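# Assemble the two printed drill parts like the model

## Task

Join the two 3D-printed parts so that they match the assembled cordless drill shown on the stand; the drill is a non-working prop.

## Robot and tools

Robot: two arms, left_arm and right_arm, each a six-joint UR-type arm with a Robotiq 140 two-finger gripper. The fingers can fold at a hinge: parts held within the outer quarter of the pads (toward the fingertips) get the requested squeeze, but deeper in the fingers may wrap and pull a part toward the palm. That grip can be loose on narrow parts, too hard on wide ones, or may hold and then slip. A fingertip pushed into a surface folds easily unless the gripper is fully shut, so contact can go unnoticed and the next grip can fail.

Frames: each arm's end_effector_position (m), end_effector_quat_wxyz and velocities are in that arm's own base frame. Fixed cameras and the table use the scene frame: origin on the table top midway between the nominal bases, +z up, +x out over the table, left_arm on +y (not the image's left). Calibrated bases: left_arm at (-0.039, +0.466, +0.013) m, quat_wxyz (+1.000, 0, 0, -0.008); right_arm at (+0.062, -0.446, +0.013) m, quat_wxyz (+1.000, 0, 0, +0.003). Printed hand poses can be a few cm off, worse at long reach. end_effector_position is the point between the pads when closed; fingers point along gripper +z and close along its y. Tips stick out about 33 mm past it at gaps up to 40 mm, about 9 mm when fully open.

The 18-number row (used by execute_actions and move): one flat list covering both arms. Numbers 1-6 are left_arm absolute joint target angles in radians, in the order shoulder pan, shoulder lift, elbow, wrist 1, wrist 2, wrist 3; then left gripper position, force_limit, speed; then the same nine for right_arm. Both arms must always be filled in. Stated joint ranges: elbow -3.142 to 3.142, all others -6.283 to 6.283. A target beyond a limit by more than 0.010 rad (and further out than now) is refused; slightly past is clipped and reported as "joint sent to its limit". Gripper numbers are scaled to [-1, 1]: position +1 fully open (140 mm), about -0.8 pads touch, -1 closes until blocked. force_limit with slow close (speed -1) gives roughly 14 N at -1, 40 N at 0, 58 N at +1; faster closing grips harder (about 64 N at speed 0, 116 N at +1 on rigid parts). speed is finger rate: about 30, 140, 250 mm/s at -1, 0, +1. Both start at +1. To keep a gripper unchanged, resend its previous three numbers.

execute_actions(actions, cameras): actions is a list of actions, each up to 15 rows of 18 numbers, one row per 1/30 s step; a short action repeats its final row to fill 15 steps. Images come back when actions is [] or cameras names them ("all", [] for none, or names).

move(target, speed, blend, stop_force, zero, blocking, cameras): joint-space path toward one row or a list of up to 15 rows (all sharing 10 s). speed is the top rad/s of the joint with the farthest to go, 0.01 to 3.14, default 0.5. blend (rad) rounds corners between list targets; 0 stops at each. stop_force, 3 to 120 N for both arms, ends an arm's path when its wrist sensor feels that much push against motion since its zero; use a low speed for touching, omit it when moving away from a contact, and keep finger numbers the same across a list. zero (default true) rezeroes before the move. blocking=false returns after about 0.5 s while moving (not with stop_force); a new move replaces the old. Paths do not avoid obstacles or the other arm. The "move:" line reports done, off_target, moving, held or fault, plus limits=held if steps were withheld.

wait(seconds 0-10), stop() brakes a running move, zoom_image(camera, region [x0,y0,x1,y1] pixels, max 504x504) on the newest image, zero_wrist_force(arm), read_manual(section "licences"), finished_scene() ends irreversibly.

Cameras: cam_high, cam_low, cam_bench, cam_left_wrist, cam_right_wrist, each 672x504.

Results: Joint positions, velocities ("within noise" when still), Joint targets (current drive targets), Joint torques (include arm weight, offset, noisy), Tool commands, Wrist force/torque in the gripper's own axes plus the peak since last shown, Wrist depth as a 7x7 grid of distances in mm per wrist camera ("-" means none). object_status: 0 moving, 1 blocked while opening, 2 blocked while closing (a grip), 3 reached target or pads met. position_measured counts: 3 open, about 75 = 100 mm, 139 = 60 mm, 200 = 20 mm, 230 pads touching. To squeeze harder, raise force_limit and switch position between -1 and -0.98; to soften, open and reclose slowly. "joint command not followed" means the inter-arm clearance check altered targets.

Motion limits: drive targets rise at most 2.45 rad/s; commands lag 0.09 to 0.22 s and fast moves may overshoot.

Avoid: dropping parts or releasing them while moving, knocking anything off the table (fails the task), hitting fixed or heavy objects, arm-on-arm contact or gripping the other gripper's fingers. Contact torque at joint limits (135 N m for the big joints; about 15-16.5 N m for the wrists) or about 150 N external force stops the arm for 10 s. Hot motors (MOTOR HOT at 70 °C, brakes at 85 °C) come from holding loads or straining at unreachable poses. Keep heavy parts gripped near their centre and avoid twisting stiff things. The assembly must stay correct with no robot holding it when the scene ends.

Each tool is called after ">>>" in YAML: its name, and indented under it one key for each argument.

## Session

>>> execute_actions:
  actions: []

Scene clock: 0.00 s.
left_arm: end_effector_position=(+0.1558, +0.0165, +0.2086) position_measured=3 object_status=3 end_effector_quat_wxyz=(+0.655, -0.227, -0.719, -0.048) | right_arm: end_effector_position=(+0.7994, +0.4585, +0.3708) position_measured=3 object_status=3 end_effector_quat_wxyz=(-0.220, +0.556, +0.389, +0.701)
Joint positions: left_arm=[-0.516 -1.337 1.952 -0.753 -1.706 0.214] | right_arm=[0.128 -0.753 1.307 -3.81 -0.787 2.916]
Joint velocities: within noise
Joint torques (N m): no reading
Motor temperatures (°C): left_arm=[31 43 38 47 38 45] | right_arm=[35 42 29 38 38 55]
Wrist force (N): no reading
Wrist torque (N m): no reading
Wrist force, peak (N): no reading
Wrist depth (mm): cam_left_wrist=[- - 1873 175 161 168 1843 / 1505 1611 1694 207 176 173 201 / 1578 251 220 223 188 195 539 / - 140 231 226 216 212 117 / - 490 256 270 414 395 112 / 448 443 293 288 346 331 305 / 390 360 318 295 300 283 274] | cam_right_wrist=[- 2121 2263 2048 1760 - - / 2700 - - 1948 1563 1206 1176 / - 2640 3300 - - - - / 907 138 - 1948 1553 1373 123 / 110 718 2400 1932 1476 1350 111 / 522 594 658 1760 1616 1350 107 / 470 491 535 608 - - -]
Joint targets: left_arm=[-0.516 -1.337 1.952 -0.753 -1.706 0.214] | right_arm=[0.128 -0.753 1.307 -3.810 -0.787 2.916]
Tool commands: left_gripper/position=+1.0 left_gripper/force_limit=+1.0 left_gripper/speed=+1.0 right_gripper/position=+1.0 right_gripper/force_limit=+1.0 right_gripper/speed=+1.0

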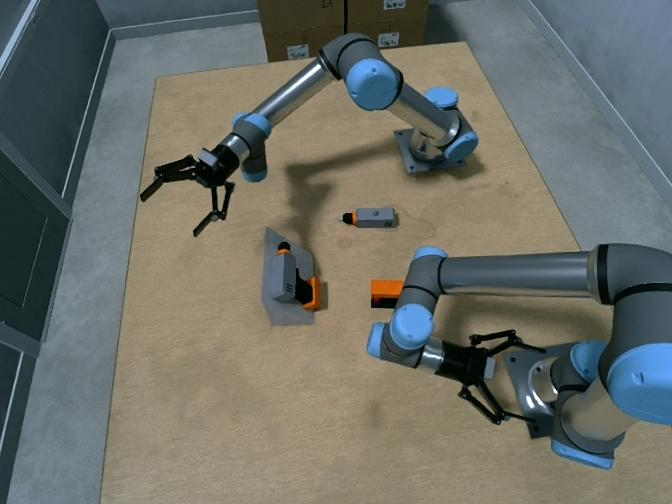

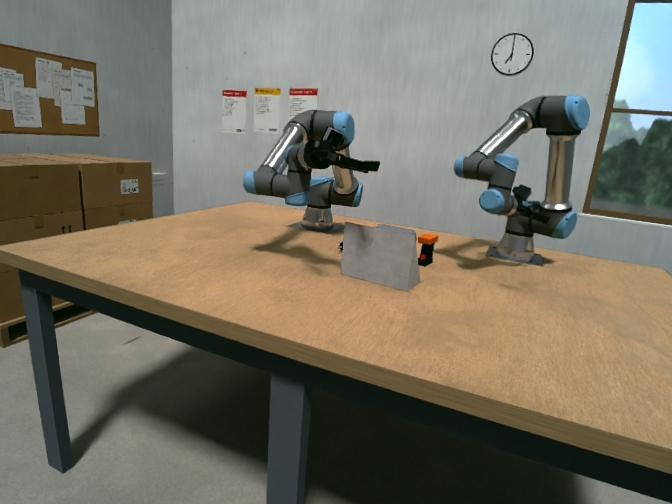

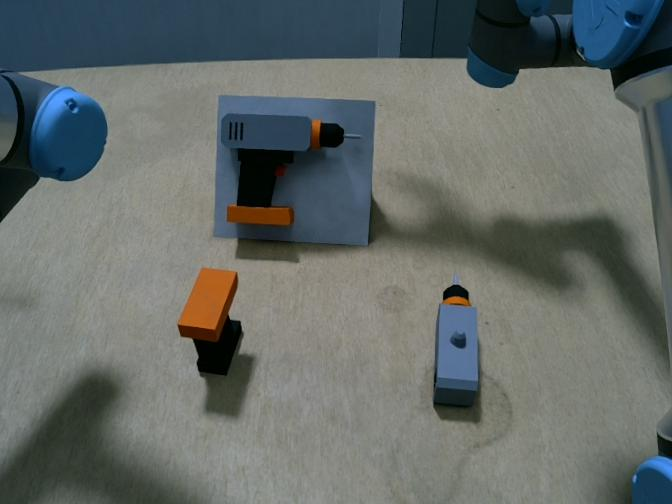

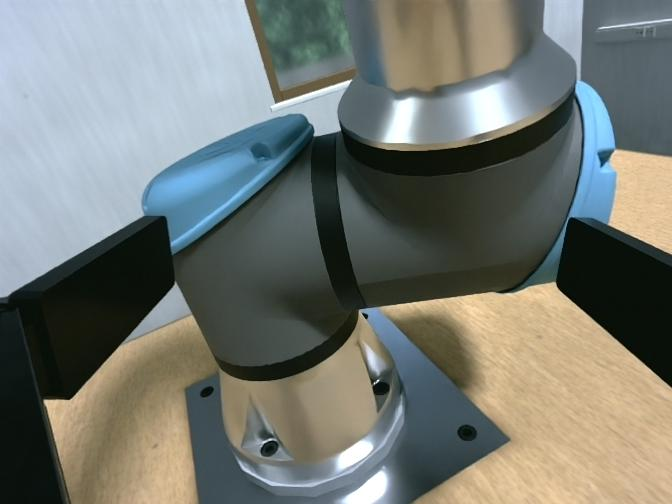

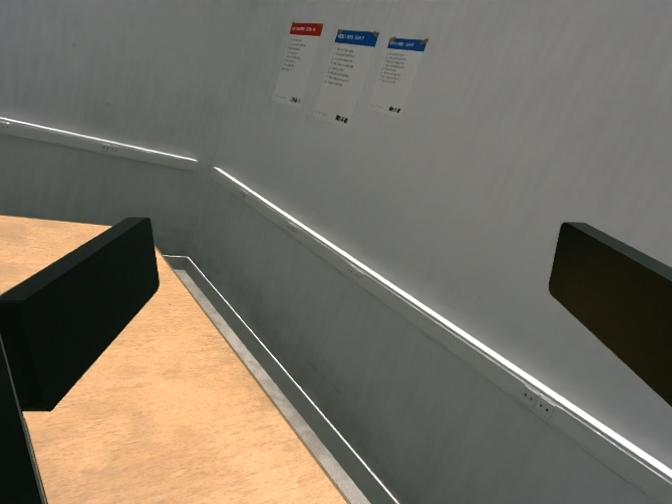

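>>> zoom_image:
  camera: "cam_bench"
  region: [160, 80, 400, 260]

>>> zoom_image:
  camera: "cam_bench"
  region: [380, 250, 540, 420]

>>> zoom_image:
  camera: "cam_bench"
  region: [140, 250, 300, 420]

>>> zoom_image:
  camera: "cam_high"
  region: [240, 190, 420, 340]

>>> zoom_image:
  camera: "cam_low"
  region: [320, 200, 480, 300]

Scaled by 2.100 from the camera's 672x504 image, which has a finer 960x720 frame.

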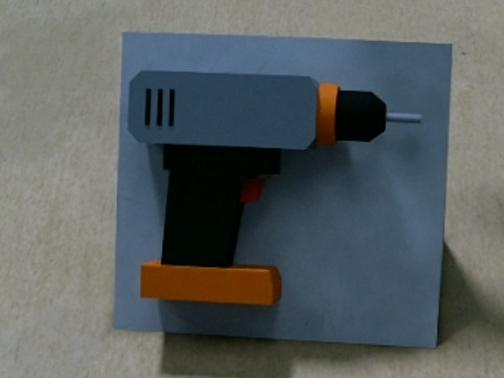

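Scaled by 2.965 from the camera's 672x504 image, which has a finer 960x720 frame.

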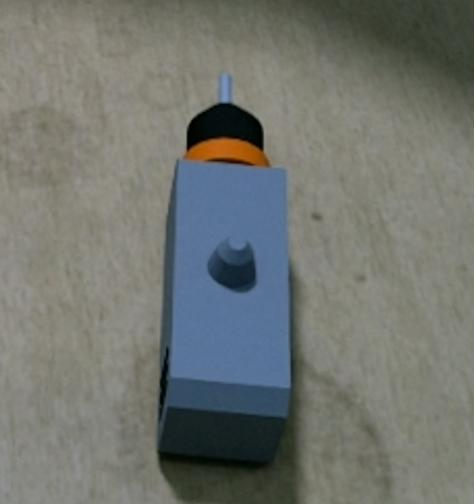

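Scaled by 2.965 from the camera's 672x504 image, which has a finer 960x720 frame.

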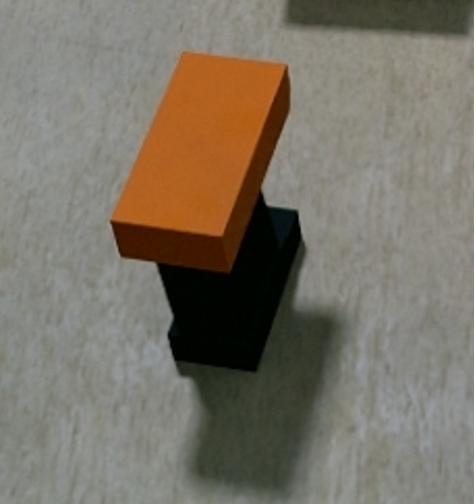

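Scaled by 2.800 from the camera's 672x504 image, which has a finer 960x720 frame.

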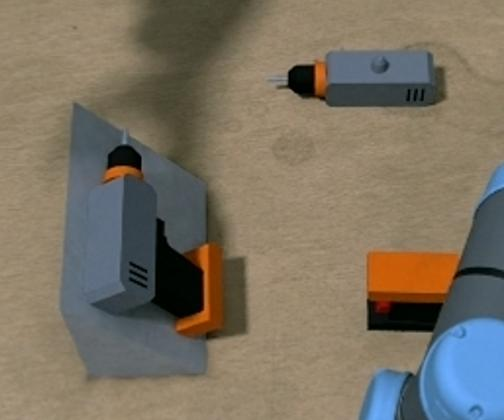

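Scaled by 3.150 from the camera's 672x504 image, which has a finer 960x720 frame.

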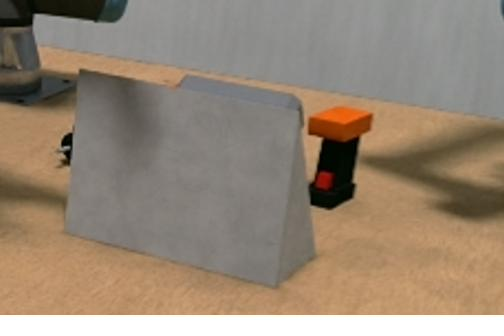

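>>> move:
  target:
    - [-0.8,-1.7,1.6,-1.45,-1.6,-0.6,1,1,1,0.128,-0.753,1.307,-3.81,-0.787,2.916,1,1,1]
    - [-1.29,-1.556,1.579,-1.594,-1.571,-1.29,1,1,1,0.128,-0.753,1.307,-3.81,-0.787,2.916,1,1,1]
  blend: [0.2,0]
  speed: 0.8
  cameras: ["cam_left_wrist","cam_high","cam_bench"]

Scene clock: 5.40 s.
left_arm: end_effector_position=(+0.2662, -0.4417, +0.2674) position_measured=3 object_status=3 end_effector_quat_wxyz=(+0.000, +0.000, +1.000, +0.000) | right_arm: end_effector_position=(+0.7991, +0.4587, +0.3710) position_measured=3 object_status=3 end_effector_quat_wxyz=(-0.220, +0.555, +0.389, +0.701)
Joint positions: left_arm=[-1.29 -1.556 1.579 -1.594 -1.571 -1.29] | right_arm=[0.128 -0.753 1.307 -3.81 -0.787 2.916]
Joint torques (N m): left_arm=[-8.35 -38.35 -24.67 -0.19 -1.46 -0.76] | right_arm=[7.12 -64.59 -27.47 -3.09 1 -1.06]
Motor temperatures (°C): left_arm=[31 43 38 47 38 45] | right_arm=[35 42 29 38 38 55]
Wrist force (N): left_arm=[-0.3 -1.6 0.5] | right_arm=[0.4 0.0 0.2]
Wrist torque (N m): left_arm=[-0.40 -0.14 0.05] | right_arm=[0.01 -0.09 0.00]
Wrist force, peak (N): left_arm=[1.8 -3.8 1.0] | right_arm=[0.7 0.3 0.1]
Wrist depth (mm): cam_left_wrist=[369 367 366 368 366 367 366 / 387 390 386 387 384 383 385 / 409 406 407 407 409 407 403 / 423 135 427 432 429 423 117 / - 122 457 457 458 348 107 / 497 492 488 490 489 487 490 / 528 520 526 504 505 518 522] | cam_right_wrist=[2180 - - 2221 - - - / 2263 2242 2103 2160 - 1335 1231 / 2970 3394 - - - 1212 1176 / 907 142 - 1932 - 152 123 / 110 718 2066 - 1563 1335 112 / 520 597 664 2200 1553 1291 - / 470 493 534 1697 - - -]
Joint targets: left_arm=[-1.290 -1.556 1.579 -1.594 -1.571 -1.290] | right_arm=[0.128 -0.753 1.307 -3.810 -0.787 2.916]
move: done
Images, in order (width x height): cam_high 672x504, cam_bench 672x504, cam_left_wrist 672x504.

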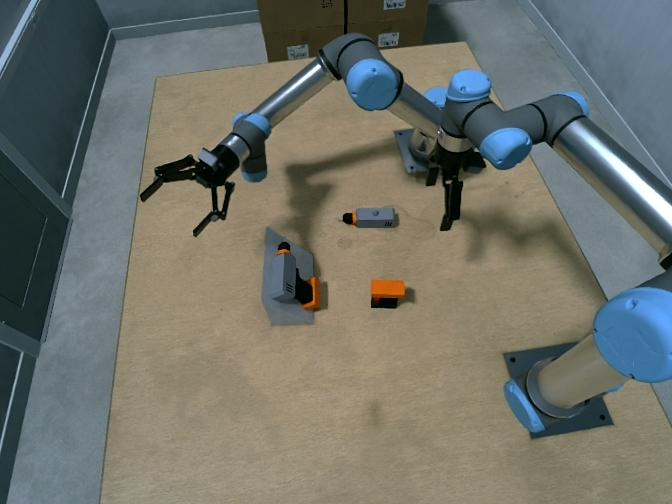

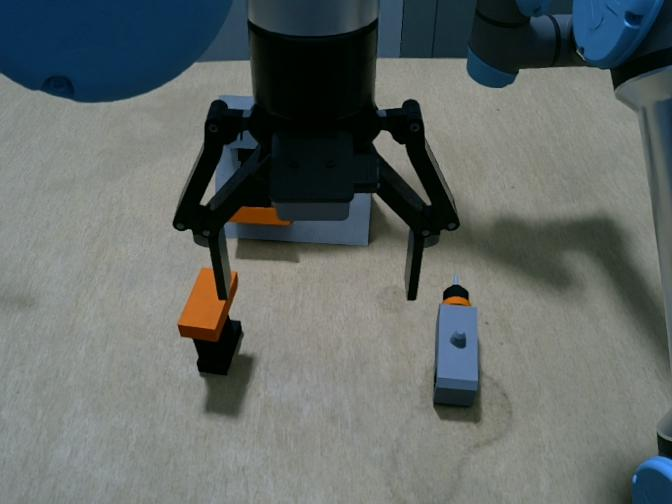

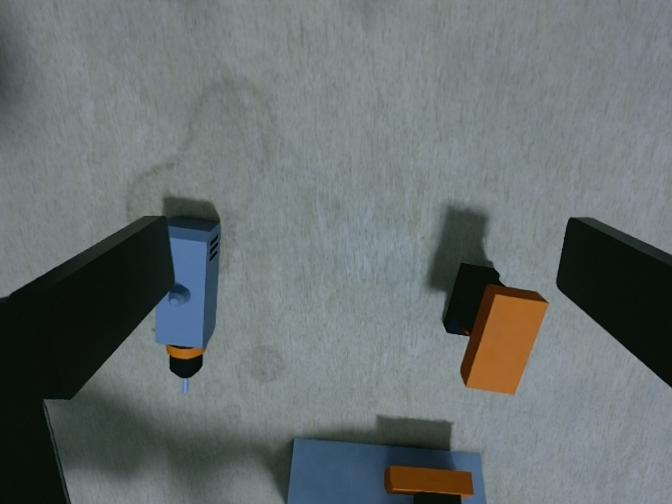

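>>> zoom_image:
  camera: "cam_left_wrist"
  region: [420, 240, 580, 400]

>>> zoom_image:
  camera: "cam_left_wrist"
  region: [110, 200, 270, 400]

Scaled by 3.150 from the camera's 672x504 image, which has a finer 960x720 frame.

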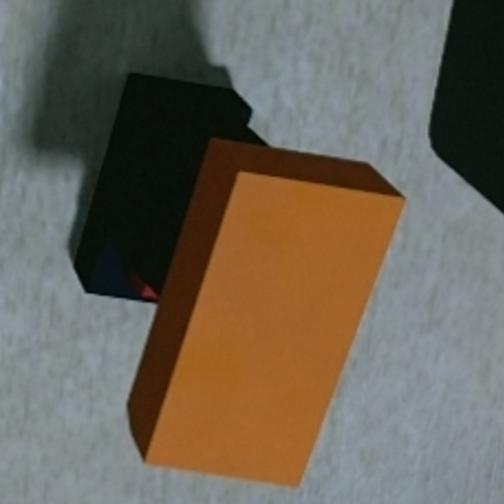

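Scaled by 2.520 from the camera's 672x504 image, which has a finer 960x720 frame.

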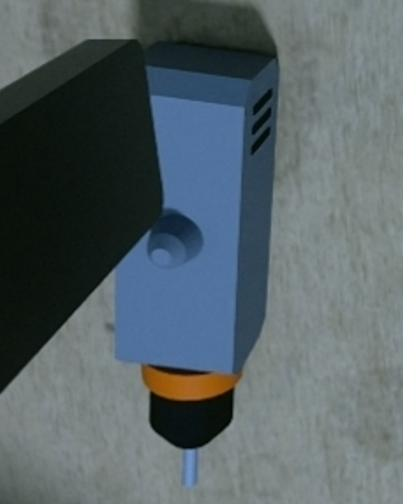

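>>> move:
  target: [-0.8816,-1.5211,1.7418,-1.7915,-1.5708,-0.7246,1,1,1,-0.6,-0.753,1.307,-3.81,-0.787,2.916,1,1,1]
  speed: 0.6
  cameras: ["cam_left_wrist","cam_high","cam_bench"]

>>> zoom_image:
  camera: "cam_left_wrist"
  region: [220, 100, 480, 420]

Scene clock: 40.50 s.
left_arm: end_effector_position=(+0.4230, -0.3038, +0.1899) position_measured=3 object_status=3 end_effector_quat_wxyz=(+0.000, +0.078, +0.997, +0.000) | right_arm: end_effector_position=(+0.9018, -0.1891, +0.3710) position_measured=3 object_status=3 end_effector_quat_wxyz=(+0.044, +0.657, +0.166, +0.734)
Joint positions: left_arm=[-0.882 -1.521 1.742 -1.792 -1.571 -0.725] | right_arm=[-0.6 -0.753 1.307 -3.81 -0.787 2.916]
Joint torques (N m): left_arm=[4.85 -38.21 -38.23 -0.48 1.71 1.14] | right_arm=[-8.17 -68 -24.14 -0.28 0.86 -0.8]
Motor temperatures (°C): left_arm=[31 43 38 47 38 45] | right_arm=[35 42 29 38 38 55]
Wrist force (N): left_arm=[-0.6 -1.6 0.6] | right_arm=[0.0 0.2 0.0]
Wrist torque (N m): left_arm=[-0.41 -0.10 -0.04] | right_arm=[0.04 -0.01 0.00]
Wrist force, peak (N): left_arm=[1.5 -2.5 -0.7] | right_arm=[-2.1 7.4 -2.3]
Wrist depth (mm): cam_left_wrist=[300 300 299 298 296 296 296 / 317 316 316 220 312 313 312 / 335 333 332 231 330 330 329 / 346 141 352 242 349 344 117 / - 370 375 372 371 373 111 / 407 394 402 386 392 395 397 / 429 423 350 324 416 416 420] | cam_right_wrist=[1350 - - 1142 1116 1075 1029 / - 1298 1188 1194 1142 1105 1085 / 1504 1284 1225 1225 1182 1142 1148 / 113 138 1306 1271 1206 1165 131 / 110 132 1342 1298 1271 1238 112 / 1543 1476 1414 1366 1327 1251 1218 / 1381 1563 1467 1458 1381 - -]
Joint targets: left_arm=[-0.882 -1.521 1.742 -1.792 -1.571 -0.725] | right_arm=[-0.600 -0.753 1.307 -3.810 -0.787 2.916]
move: done
Images, in order (width x height): cam_high 672x504, cam_bench 672x504, cam_left_wrist 672x504.

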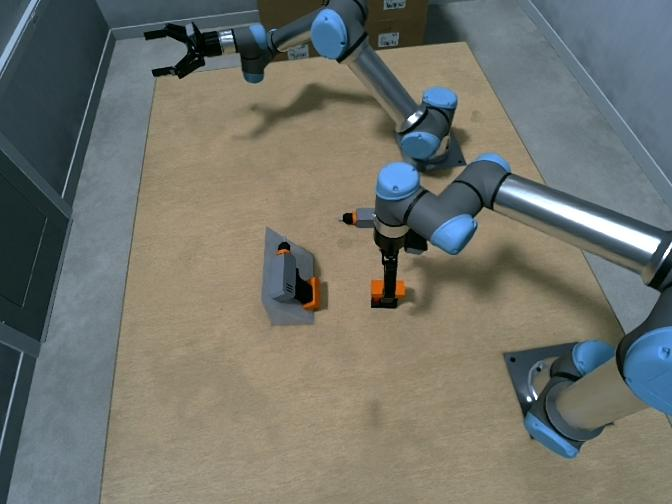

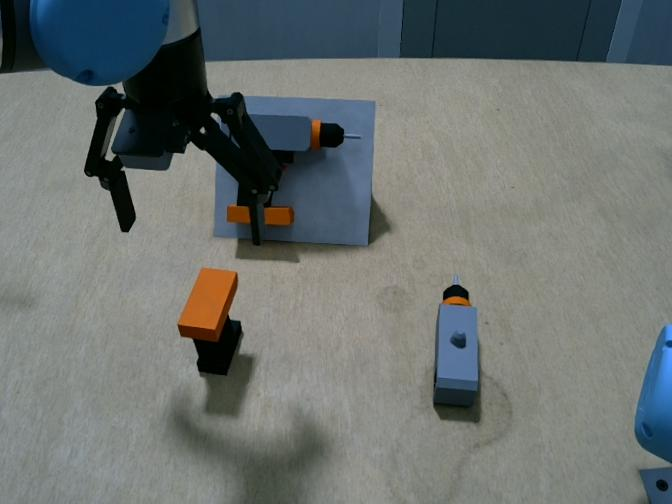

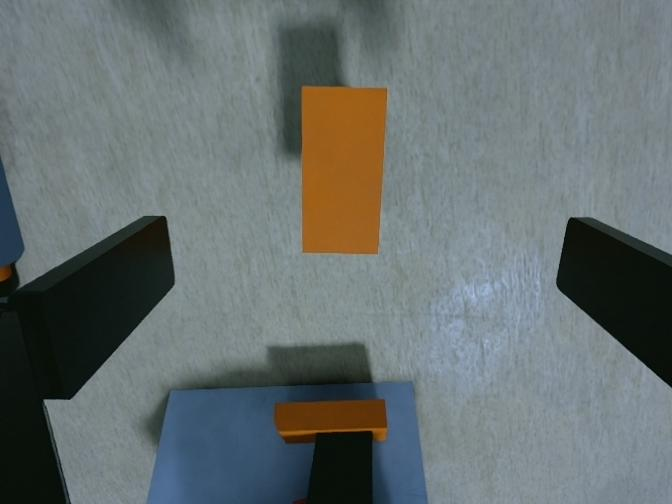

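Scaled by 1.575 from the camera's 672x504 image, which has a finer 960x720 frame.

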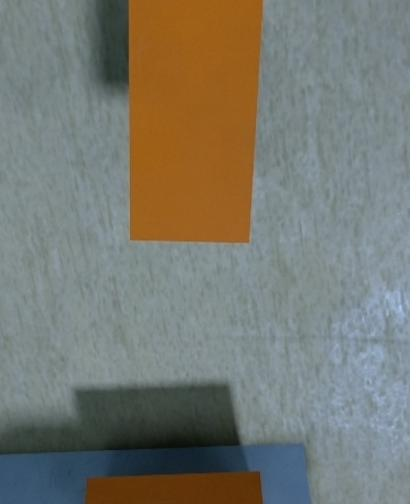

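>>> move:
  target: [-0.8973,-1.4509,1.9044,-2.0243,-1.5708,-0.7403,1,1,1,-0.6,-0.753,1.307,-3.81,-0.787,2.916,1,1,1]
  speed: 0.3
  cameras: ["cam_left_wrist","cam_bench","cam_low"]

Scene clock: 42.90 s.
left_arm: end_effector_position=(+0.4179, -0.3101, +0.1014) position_measured=3 object_status=3 end_effector_quat_wxyz=(+0.000, +0.078, +0.997, +0.000) | right_arm: end_effector_position=(+0.9018, -0.1893, +0.3710) position_measured=3 object_status=3 end_effector_quat_wxyz=(+0.044, +0.657, +0.166, +0.734)
Joint positions: left_arm=[-0.897 -1.451 1.904 -2.024 -1.571 -0.74] | right_arm=[-0.6 -0.753 1.307 -3.81 -0.787 2.916]
Joint torques (N m): left_arm=[7.89 -40.69 -35.52 -1.92 -1.62 1.22] | right_arm=[-9.33 -65.85 -16.94 0.23 1.09 -0.77]
Motor temperatures (°C): left_arm=[31 43 38 47 38 45] | right_arm=[35 42 29 38 38 55]
Wrist force (N): left_arm=[-0.5 -1.4 0.5] | right_arm=[0.3 0.1 0.1]
Wrist torque (N m): left_arm=[-0.39 -0.13 0.06] | right_arm=[0.03 -0.07 0.00]
Wrist force, peak (N): left_arm=[-0.2 -1.4 2.4] | right_arm=[0.5 0.0 0.3]
Wrist depth (mm): cam_left_wrist=[221 221 220 219 219 220 218 / 234 232 231 134 227 230 229 / 246 247 246 143 244 242 243 / 256 140 260 150 253 255 117 / - 272 275 160 274 272 107 / 300 295 293 293 292 290 292 / 313 312 310 306 309 310 309] | cam_right_wrist=[- - 1194 1153 1110 1090 1038 / - - 1170 1188 1142 1085 1075 / 1414 - 1244 1231 1176 1142 1153 / 1335 138 1313 1264 1200 1176 129 / 110 124 1342 - 1271 1244 112 / 1553 1523 1406 1373 1306 1284 1225 / 1467 1494 1485 1431 1358 - 1291]
Joint targets: left_arm=[-0.897 -1.451 1.904 -2.024 -1.571 -0.740] | right_arm=[-0.600 -0.753 1.307 -3.810 -0.787 2.916]
move: done
Images, in order (width x height): cam_low 672x504, cam_bench 672x504, cam_left_wrist 672x504.

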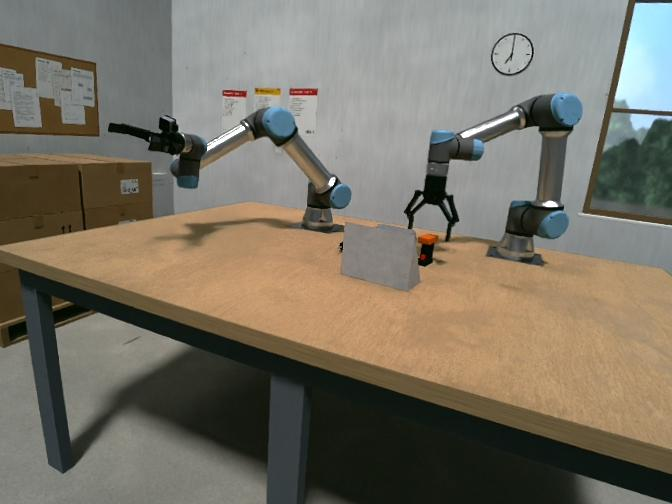

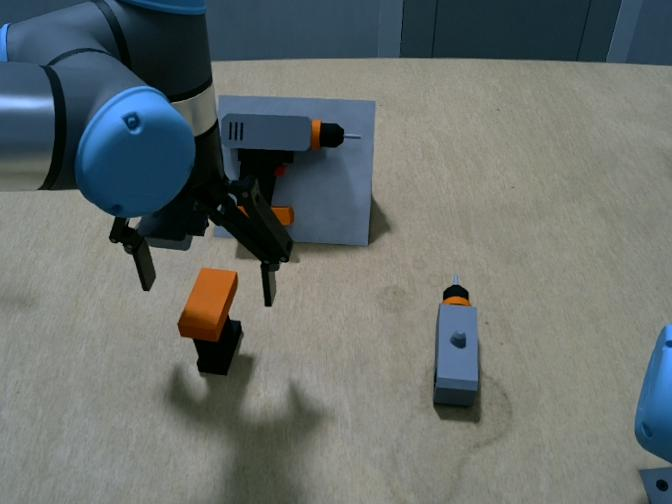

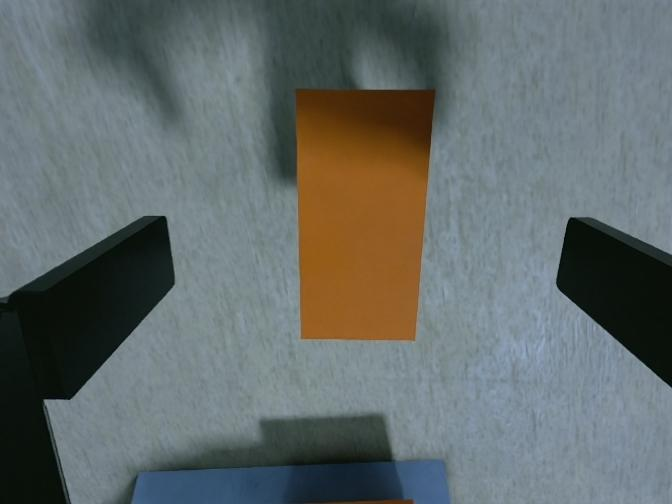

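>>> move:
  target:
    - [-0.9002,-1.4514,1.8979,-2.0173,-1.5708,-0.7432,1,1,1,-0.6,-0.753,1.307,-3.81,-0.787,2.916,1,1,1]
    - [-0.9002,-1.4514,1.8979,-2.0173,-1.5708,-0.7432,-1,0,-1,-0.6,-0.753,1.307,-3.81,-0.787,2.916,1,1,1]
  speed: 0.1
  cameras: ["cam_left_wrist","cam_bench"]

Scene clock: 48.17 s.
left_arm: end_effector_position=(+0.4177, -0.3121, +0.1040) position_measured=166 object_status=0 end_effector_quat_wxyz=(+0.000, +0.078, +0.997, +0.000) | right_arm: end_effector_position=(+0.9018, -0.1893, +0.3710) position_measured=3 object_status=3 end_effector_quat_wxyz=(+0.044, +0.657, +0.166, +0.734)
Joint positions: left_arm=[-0.9 -1.451 1.898 -2.017 -1.571 -0.743] | right_arm=[-0.6 -0.753 1.307 -3.81 -0.787 2.916]
Joint torques (N m): left_arm=[8 -28.72 -11.43 -4.99 -1.85 1.18] | right_arm=[-8.93 -63.01 -17.61 0.52 1.16 -0.49]
Motor temperatures (°C): left_arm=[31 43 38 47 38 45] | right_arm=[35 42 29 38 38 55]
Wrist force (N): left_arm=[1.1 0.4 -9.9] | right_arm=[0.1 0.0 0.1]
Wrist torque (N m): left_arm=[-0.48 -0.09 0.10] | right_arm=[0.01 -0.02 0.00]
Wrist force, peak (N): left_arm=[1.2 0.3 -10.0] | right_arm=[0.6 0.2 0.1]
Wrist depth (mm): cam_left_wrist=[225 224 223 223 223 221 221 / 237 235 235 138 228 233 232 / 250 249 246 144 246 246 244 / 265 261 256 153 141 256 257 / - 84 89 162 160 78 83 / - - - 296 296 - - / - - - 309 - - -] | cam_right_wrist=[1264 1188 - 1142 1105 1080 1056 / 1327 1291 1291 1165 1126 1110 1061 / 1320 1320 1264 1231 1188 1165 1065 / 113 142 1218 1320 1218 1159 129 / 110 1423 1358 1313 1271 1231 112 / 1543 1467 1406 1381 1306 1271 1225 / - 1485 1476 1423 1381 - -]
Joint targets: left_arm=[-0.900 -1.451 1.898 -2.017 -1.571 -0.743] | right_arm=[-0.600 -0.753 1.307 -3.810 -0.787 2.916]
move: done
Images, in order (width x height): cam_bench 672x504, cam_left_wrist 672x504.

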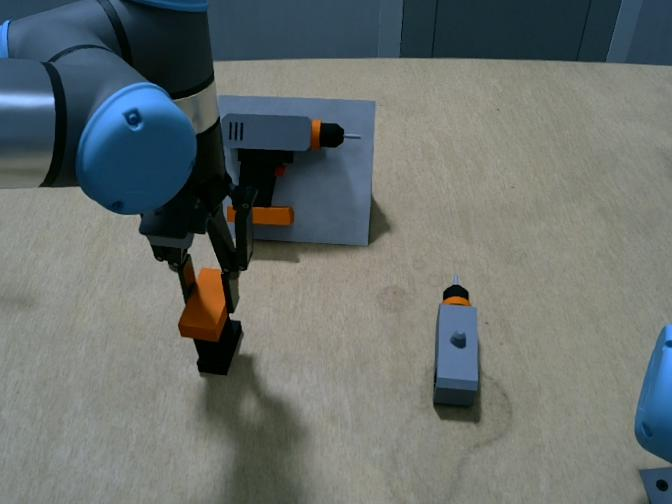

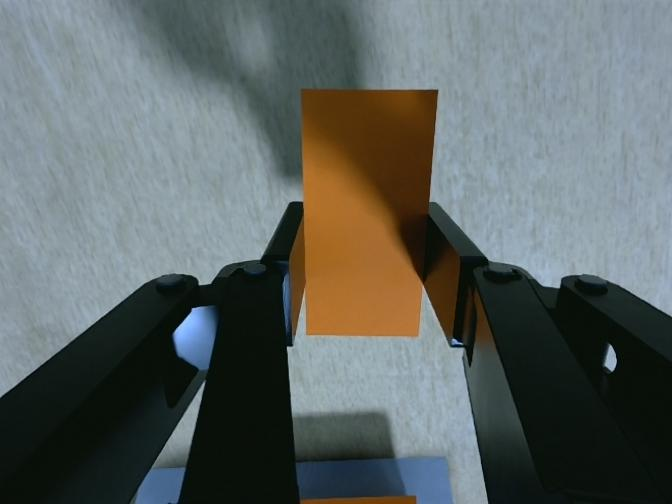

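>>> wait:
  seconds: 1

Scene clock: 49.30 s.
left_arm: end_effector_position=(+0.4177, -0.3121, +0.1040) position_measured=166 object_status=2 end_effector_quat_wxyz=(+0.000, +0.078, +0.997, +0.000) | right_arm: end_effector_position=(+0.9018, -0.1893, +0.3710) position_measured=3 object_status=3 end_effector_quat_wxyz=(+0.044, +0.657, +0.166, +0.734)
Joint positions: left_arm=[-0.9 -1.451 1.898 -2.017 -1.571 -0.743] | right_arm=[-0.6 -0.753 1.307 -3.81 -0.787 2.916]
Joint torques (N m): left_arm=[7.97 -23.92 -10.28 -4.21 -1.64 1.17] | right_arm=[-8.25 -62.26 -17.95 0.2 1.04 -0.64]
Motor temperatures (°C): left_arm=[31 43 38 47 38 45] | right_arm=[35 42 29 38 38 55]
Wrist force (N): left_arm=[1.0 0.5 -10.0] | right_arm=[0.2 0.2 0.0]
Wrist torque (N m): left_arm=[-0.46 -0.08 0.10] | right_arm=[0.04 -0.06 0.00]
Wrist force, peak (N): left_arm=[1.0 0.3 -10.1] | right_arm=[0.4 -0.1 0.3]
Wrist depth (mm): cam_left_wrist=[224 224 223 222 221 221 221 / 237 235 234 138 228 233 232 / 250 249 247 144 246 245 246 / 264 261 257 153 151 256 259 / - 84 89 162 160 78 83 / - - - 295 295 - - / - - - 309 - - -] | cam_right_wrist=[1277 - - 1153 1105 1065 1038 / 1320 - 1264 1159 1142 1105 1075 / 1381 1271 1257 1218 1176 1126 1121 / 1327 142 1306 1277 1231 1182 131 / 110 143 1358 1291 1284 1225 112 / - 1373 1398 1414 1313 1271 1225 / 1366 1513 1494 1431 1381 - -]
Joint targets: left_arm=[-0.900 -1.451 1.898 -2.017 -1.571 -0.743] | right_arm=[-0.600 -0.753 1.307 -3.810 -0.787 2.916]
Tool commands: left_gripper/position=-1.0 left_gripper/force_limit=+0.0 left_gripper/speed=-1.0 right_gripper/position=+1.0 right_gripper/force_limit=+1.0 right_gripper/speed=+1.0
wait: 1.00 s; at rest by 0.03 s

>>> execute_actions:
  actions:
    - [[-0.9002,-1.4514,1.8979,-2.0173,-1.5708,-0.7432,-1,0,-1,-0.6,-0.753,1.307,-3.81,-0.787,2.916,1,1,1]]
  cameras: ["cam_bench","cam_high"]

>>> zoom_image:
  camera: "cam_bench"
  region: [210, 90, 330, 210]

>>> zoom_image:
  camera: "cam_high"
  region: [255, 225, 335, 335]

>>> zoom_image:
  camera: "cam_bench"
  region: [420, 270, 500, 410]

Scene clock: 50.83 s.
left_arm: end_effector_position=(+0.4177, -0.3121, +0.1040) position_measured=166 object_status=2 end_effector_quat_wxyz=(+0.000, +0.078, +0.997, +0.000) | right_arm: end_effector_position=(+0.9018, -0.1893, +0.3710) position_measured=3 object_status=3 end_effector_quat_wxyz=(+0.044, +0.657, +0.166, +0.734)
Joint positions: left_arm=[-0.9 -1.451 1.898 -2.017 -1.571 -0.743] | right_arm=[-0.6 -0.753 1.307 -3.81 -0.787 2.916]
Joint torques (N m): left_arm=[9.21 -19.98 -10.96 -2.92 -1.61 1.43] | right_arm=[-9.36 -61.5 -17.19 0.37 0.96 -0.79]
Motor temperatures (°C): left_arm=[31 43 38 47 38 45] | right_arm=[35 42 29 38 38 55]
Wrist force (N): left_arm=[1.0 0.5 -9.9] | right_arm=[0.4 0.1 0.2]
Wrist torque (N m): left_arm=[-0.47 -0.07 0.10] | right_arm=[0.03 -0.09 0.00]
Wrist force, peak (N): left_arm=[1.0 0.4 -10.2] | right_arm=[0.6 0.0 0.0]
Wrist depth (mm): cam_left_wrist=[224 224 223 222 221 221 219 / 237 236 235 138 229 232 232 / 249 249 248 144 246 246 245 / 264 261 256 153 151 255 258 / - 83 89 162 160 78 83 / - - - 295 296 - - / - - - 310 - - -] | cam_right_wrist=[1206 1218 1176 1142 1110 1065 1033 / 1251 - 1238 1159 1153 1121 1075 / 1373 - 1231 1225 1176 1142 1126 / 1335 142 1327 1257 1225 1165 129 / 110 1406 1358 1264 1313 1218 112 / 1523 1494 1313 1389 1320 1251 1212 / 1449 1485 1504 1398 1381 1320 1350]
Joint targets: left_arm=[-0.900 -1.451 1.898 -2.017 -1.571 -0.743] | right_arm=[-0.600 -0.753 1.307 -3.810 -0.787 2.916]
Images, in order (width x height): cam_high 672x504, cam_bench 672x504.

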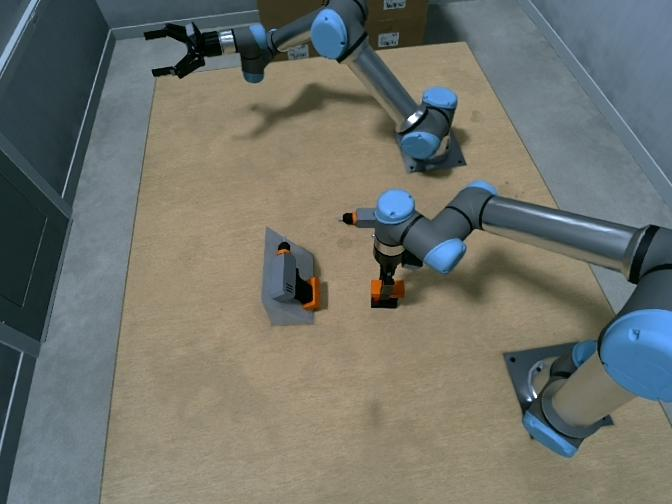

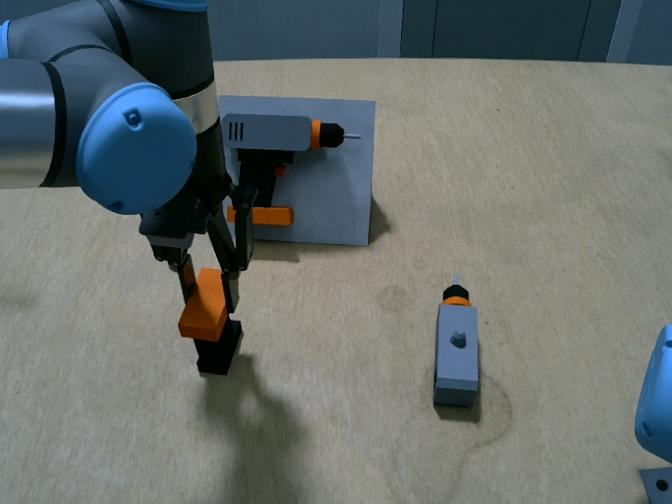

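Scaled by 4.200 from the camera's 672x504 image, which has a finer 960x720 frame.

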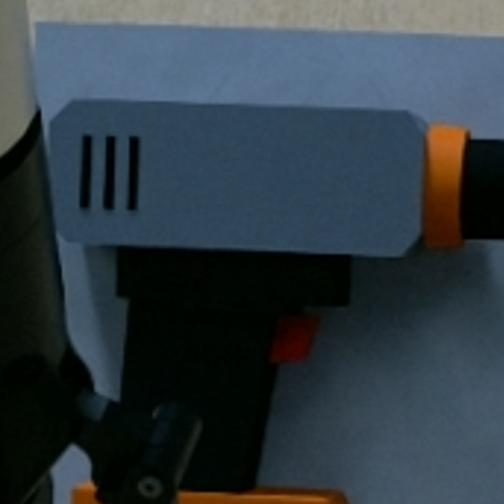

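Scaled by 4.582 from the camera's 672x504 image, which has a finer 960x720 frame.

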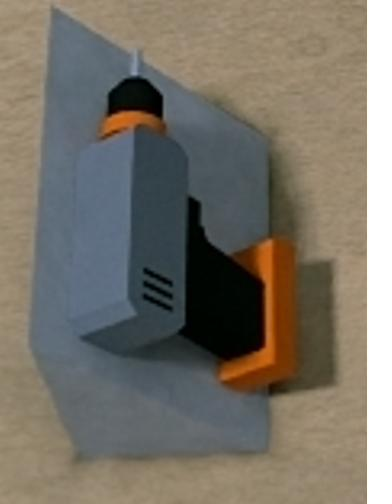

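Scaled by 3.600 from the camera's 672x504 image, which has a finer 960x720 frame.

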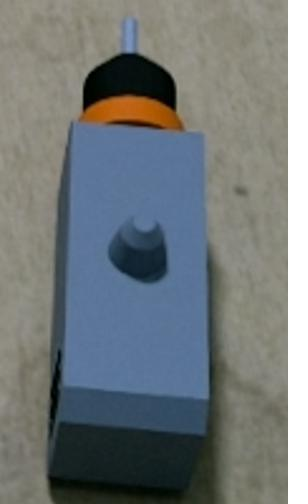

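>>> move:
  target:
    - [-0.9002,-1.5401,1.6069,-1.6376,-1.5708,-0.7432,-1,0,-1,-0.6,-0.753,1.307,-3.81,-0.787,2.916,1,1,1]
    - [-1.0976,-0.8542,0.6535,-1.3701,-1.5708,-0.9476,-1,0,-1,-0.6,-0.753,1.307,-3.81,-0.787,2.916,1,1,1]
  speed: [0.2,0.5]
  blend: [0.05,0]
  cameras: ["cam_left_wrist","cam_bench","cam_high"]

>>> zoom_image:
  camera: "cam_left_wrist"
  region: [240, 0, 440, 200]

Scene clock: 57.43 s.
left_arm: end_effector_position=(+0.4664, -0.6186, +0.2501) position_measured=166 object_status=2 end_effector_quat_wxyz=(+0.000, +0.075, +0.997, +0.000) | right_arm: end_effector_position=(+0.9018, -0.1893, +0.3710) position_measured=3 object_status=3 end_effector_quat_wxyz=(+0.044, +0.657, +0.166, +0.734)
Joint positions: left_arm=[-1.098 -0.854 0.654 -1.37 -1.571 -0.948] | right_arm=[-0.6 -0.753 1.307 -3.81 -0.787 2.916]
Joint torques (N m): left_arm=[7.77 -51.48 -28.45 -5.6 -1.7 0.63] | right_arm=[-9.74 -58.54 -16.99 0.32 1.08 -0.52]
Motor temperatures (°C): left_arm=[31 43 38 47 38 45] | right_arm=[35 42 29 38 38 55]
Wrist force (N): left_arm=[-0.6 -1.5 2.1] | right_arm=[0.4 0.0 0.2]
Wrist torque (N m): left_arm=[-0.41 -0.08 0.04] | right_arm=[0.02 -0.09 0.00]
Wrist force, peak (N): left_arm=[1.0 0.3 -10.2] | right_arm=[0.5 0.2 0.2]
Wrist depth (mm): cam_left_wrist=[355 352 351 351 350 351 347 / 372 371 369 138 359 367 366 / 392 389 390 144 387 386 389 / 414 408 401 149 151 404 403 / - 84 89 446 160 78 83 / - - - 464 - - - / - - - 499 - - -] | cam_right_wrist=[- - - 1131 1105 1085 1042 / - - 1188 1170 1142 1110 1065 / 1358 1298 1271 1225 1182 1142 1142 / 1313 142 1320 1257 1231 1176 123 / 110 1423 1358 1320 1277 1244 112 / 1513 1494 1476 1389 1342 1298 1212 / - 1494 1476 1440 1366 - 1327]
Joint targets: left_arm=[-1.098 -0.854 0.654 -1.370 -1.571 -0.948] | right_arm=[-0.600 -0.753 1.307 -3.810 -0.787 2.916]
move: done
Images, in order (width x height): cam_high 672x504, cam_bench 672x504, cam_left_wrist 672x504.

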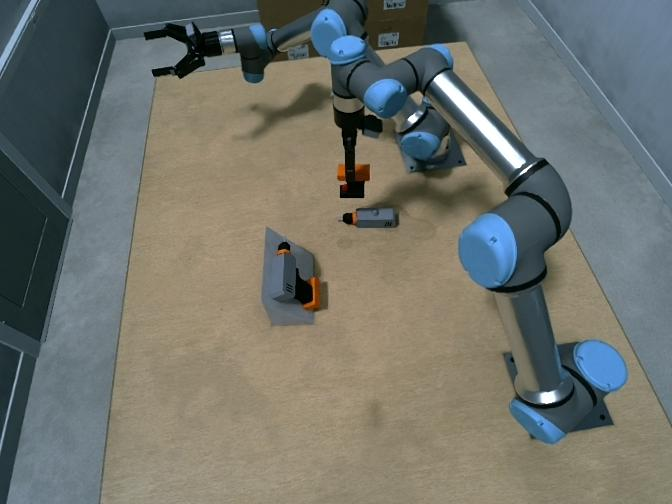

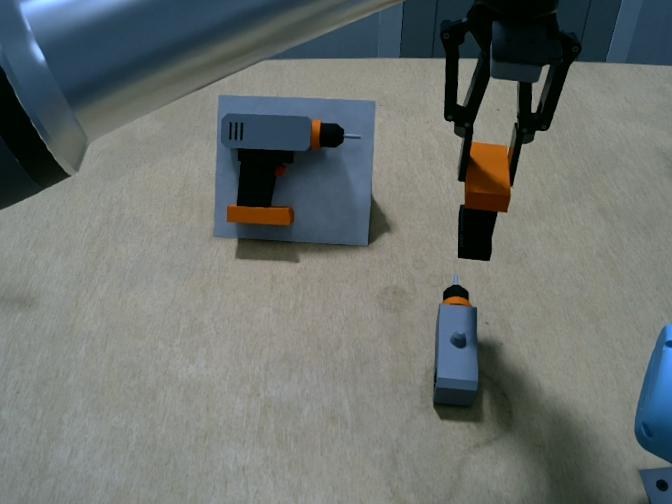

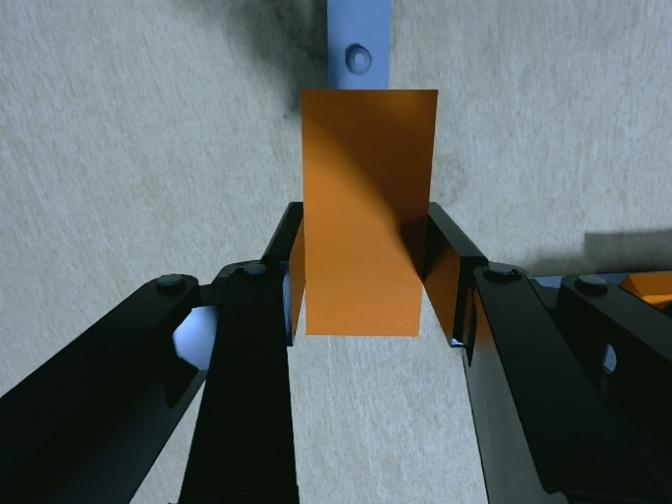

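Scaled by 2.520 from the camera's 672x504 image, which has a finer 960x720 frame.

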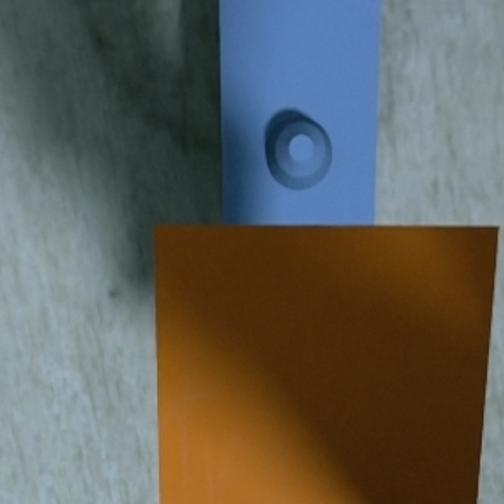

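>>> move:
  target: [-1.1815,-1.0341,1.1017,-1.6384,-1.5708,-1.0415,-1,0,-1,-0.6,-0.753,1.307,-3.81,-0.787,2.916,1,1,1]
  speed: 0.3
  cameras: ["cam_left_wrist","cam_bench","cam_high"]

>>> zoom_image:
  camera: "cam_bench"
  region: [390, 230, 530, 420]

>>> zoom_image:
  camera: "cam_high"
  region: [320, 140, 420, 240]

>>> zoom_image:
  camera: "cam_left_wrist"
  region: [260, 0, 480, 420]

Scene clock: 60.67 s.
left_arm: end_effector_position=(+0.3921, -0.6048, +0.1902) position_measured=166 object_status=2 end_effector_quat_wxyz=(+0.000, +0.070, +0.998, +0.000) | right_arm: end_effector_position=(+0.9018, -0.1893, +0.3710) position_measured=3 object_status=3 end_effector_quat_wxyz=(+0.044, +0.657, +0.166, +0.734)
Joint positions: left_arm=[-1.182 -1.034 1.102 -1.638 -1.571 -1.041] | right_arm=[-0.6 -0.753 1.307 -3.81 -0.787 2.916]
Joint torques (N m): left_arm=[10.73 -40.51 -32.06 -0.79 -1.52 0.95] | right_arm=[-9.42 -57.33 -18.22 0.17 0.94 -0.44]
Motor temperatures (°C): left_arm=[31 43 38 47 38 45] | right_arm=[35 42 29 38 38 55]
Wrist force (N): left_arm=[-0.4 -1.2 1.6] | right_arm=[0.4 0.0 0.1]
Wrist torque (N m): left_arm=[-0.32 -0.15 0.07] | right_arm=[0.00 -0.09 0.00]
Wrist force, peak (N): left_arm=[-0.8 -1.7 2.3] | right_arm=[0.6 -0.1 0.1]
Wrist depth (mm): cam_left_wrist=[300 299 298 298 297 298 296 / 314 315 314 138 307 313 311 / 332 332 330 144 329 330 329 / 353 347 343 152 150 347 348 / - 83 89 163 160 78 83 / - - - 396 - - - / - - - 426 - - -] | cam_right_wrist=[- - - 1126 1085 1051 1038 / - - 1165 1176 1142 1126 1065 / 1335 - 1257 1231 1182 1142 1182 / 113 142 1320 1271 1225 1170 122 / 111 132 1373 1306 1264 1257 112 / 1533 - 1423 1373 1320 1291 1206 / 1563 1494 1494 1423 1423 - 1313]
Joint targets: left_arm=[-1.181 -1.034 1.102 -1.638 -1.571 -1.042] | right_arm=[-0.600 -0.753 1.307 -3.810 -0.787 2.916]
move: done
Images, in order (width x height): cam_high 672x504, cam_bench 672x504, cam_left_wrist 672x504.

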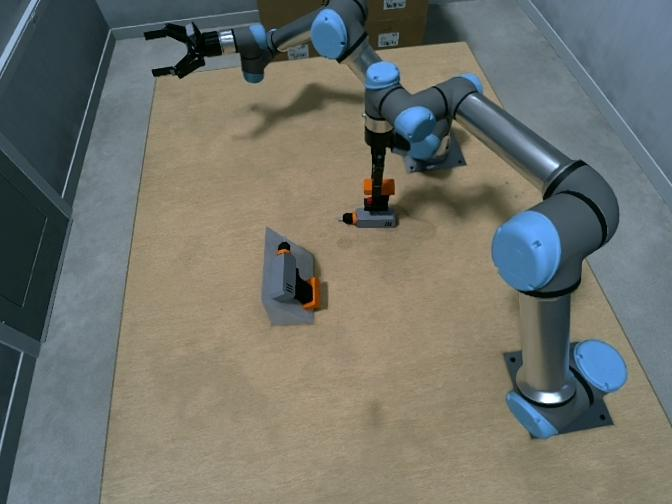

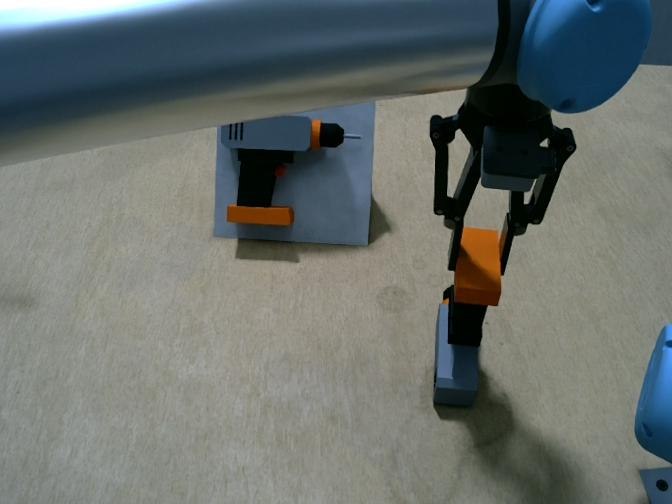

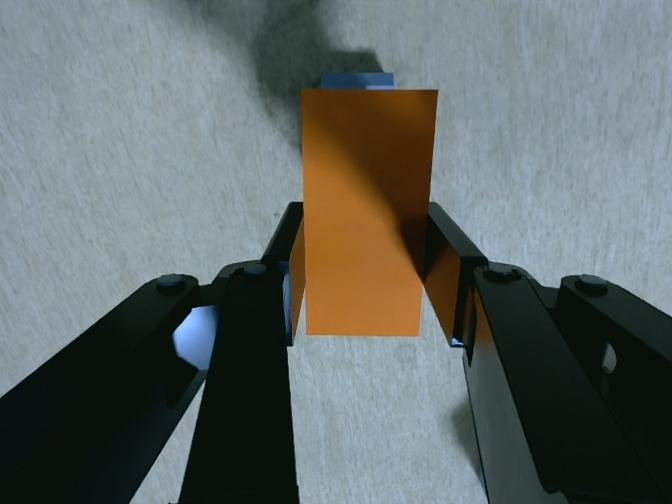

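Scaled by 2.653 from the camera's 672x504 image, which has a finer 960x720 frame.

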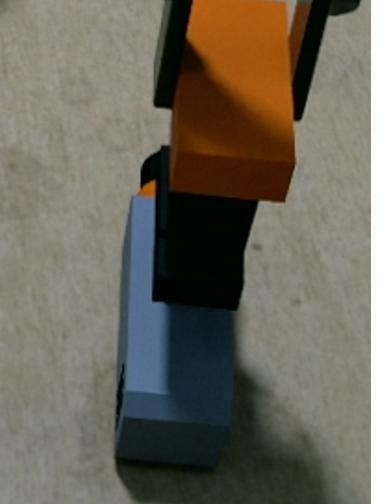

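Scaled by 5.040 from the camera's 672x504 image, which has a finer 960x720 frame.

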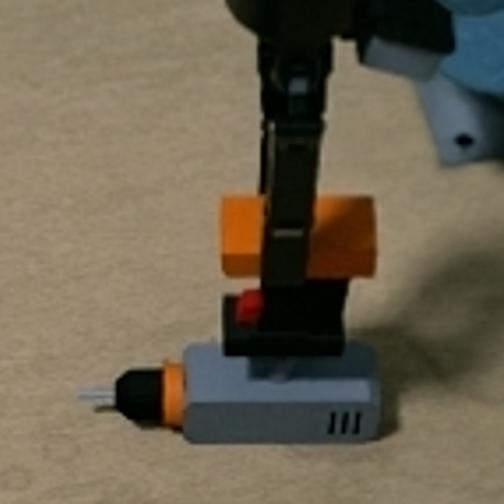

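Scaled by 1.200 from the camera's 672x504 image, which has a finer 960x720 frame.

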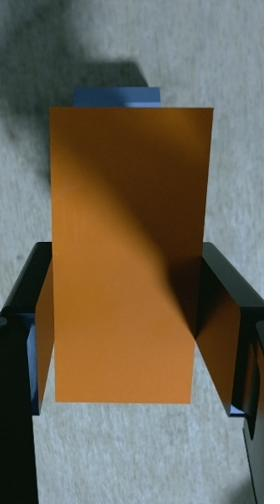

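>>> zoom_image:
  camera: "cam_high"
  region: [350, 190, 402, 234]

>>> zoom_image:
  camera: "cam_bench"
  region: [425, 280, 495, 410]

Scaled by 9.692 from the camera's 672x504 image, which has a finer 960x720 frame.

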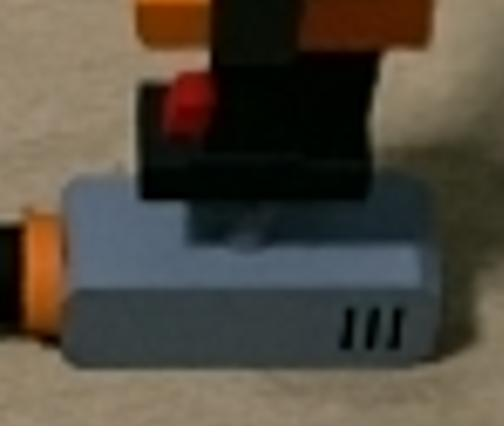

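Scaled by 3.877 from the camera's 672x504 image, which has a finer 960x720 frame.

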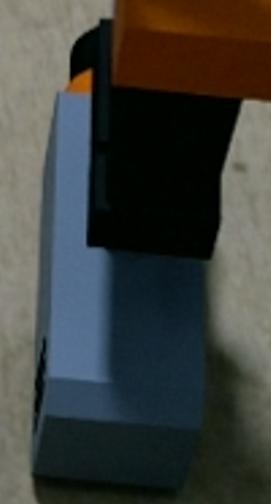

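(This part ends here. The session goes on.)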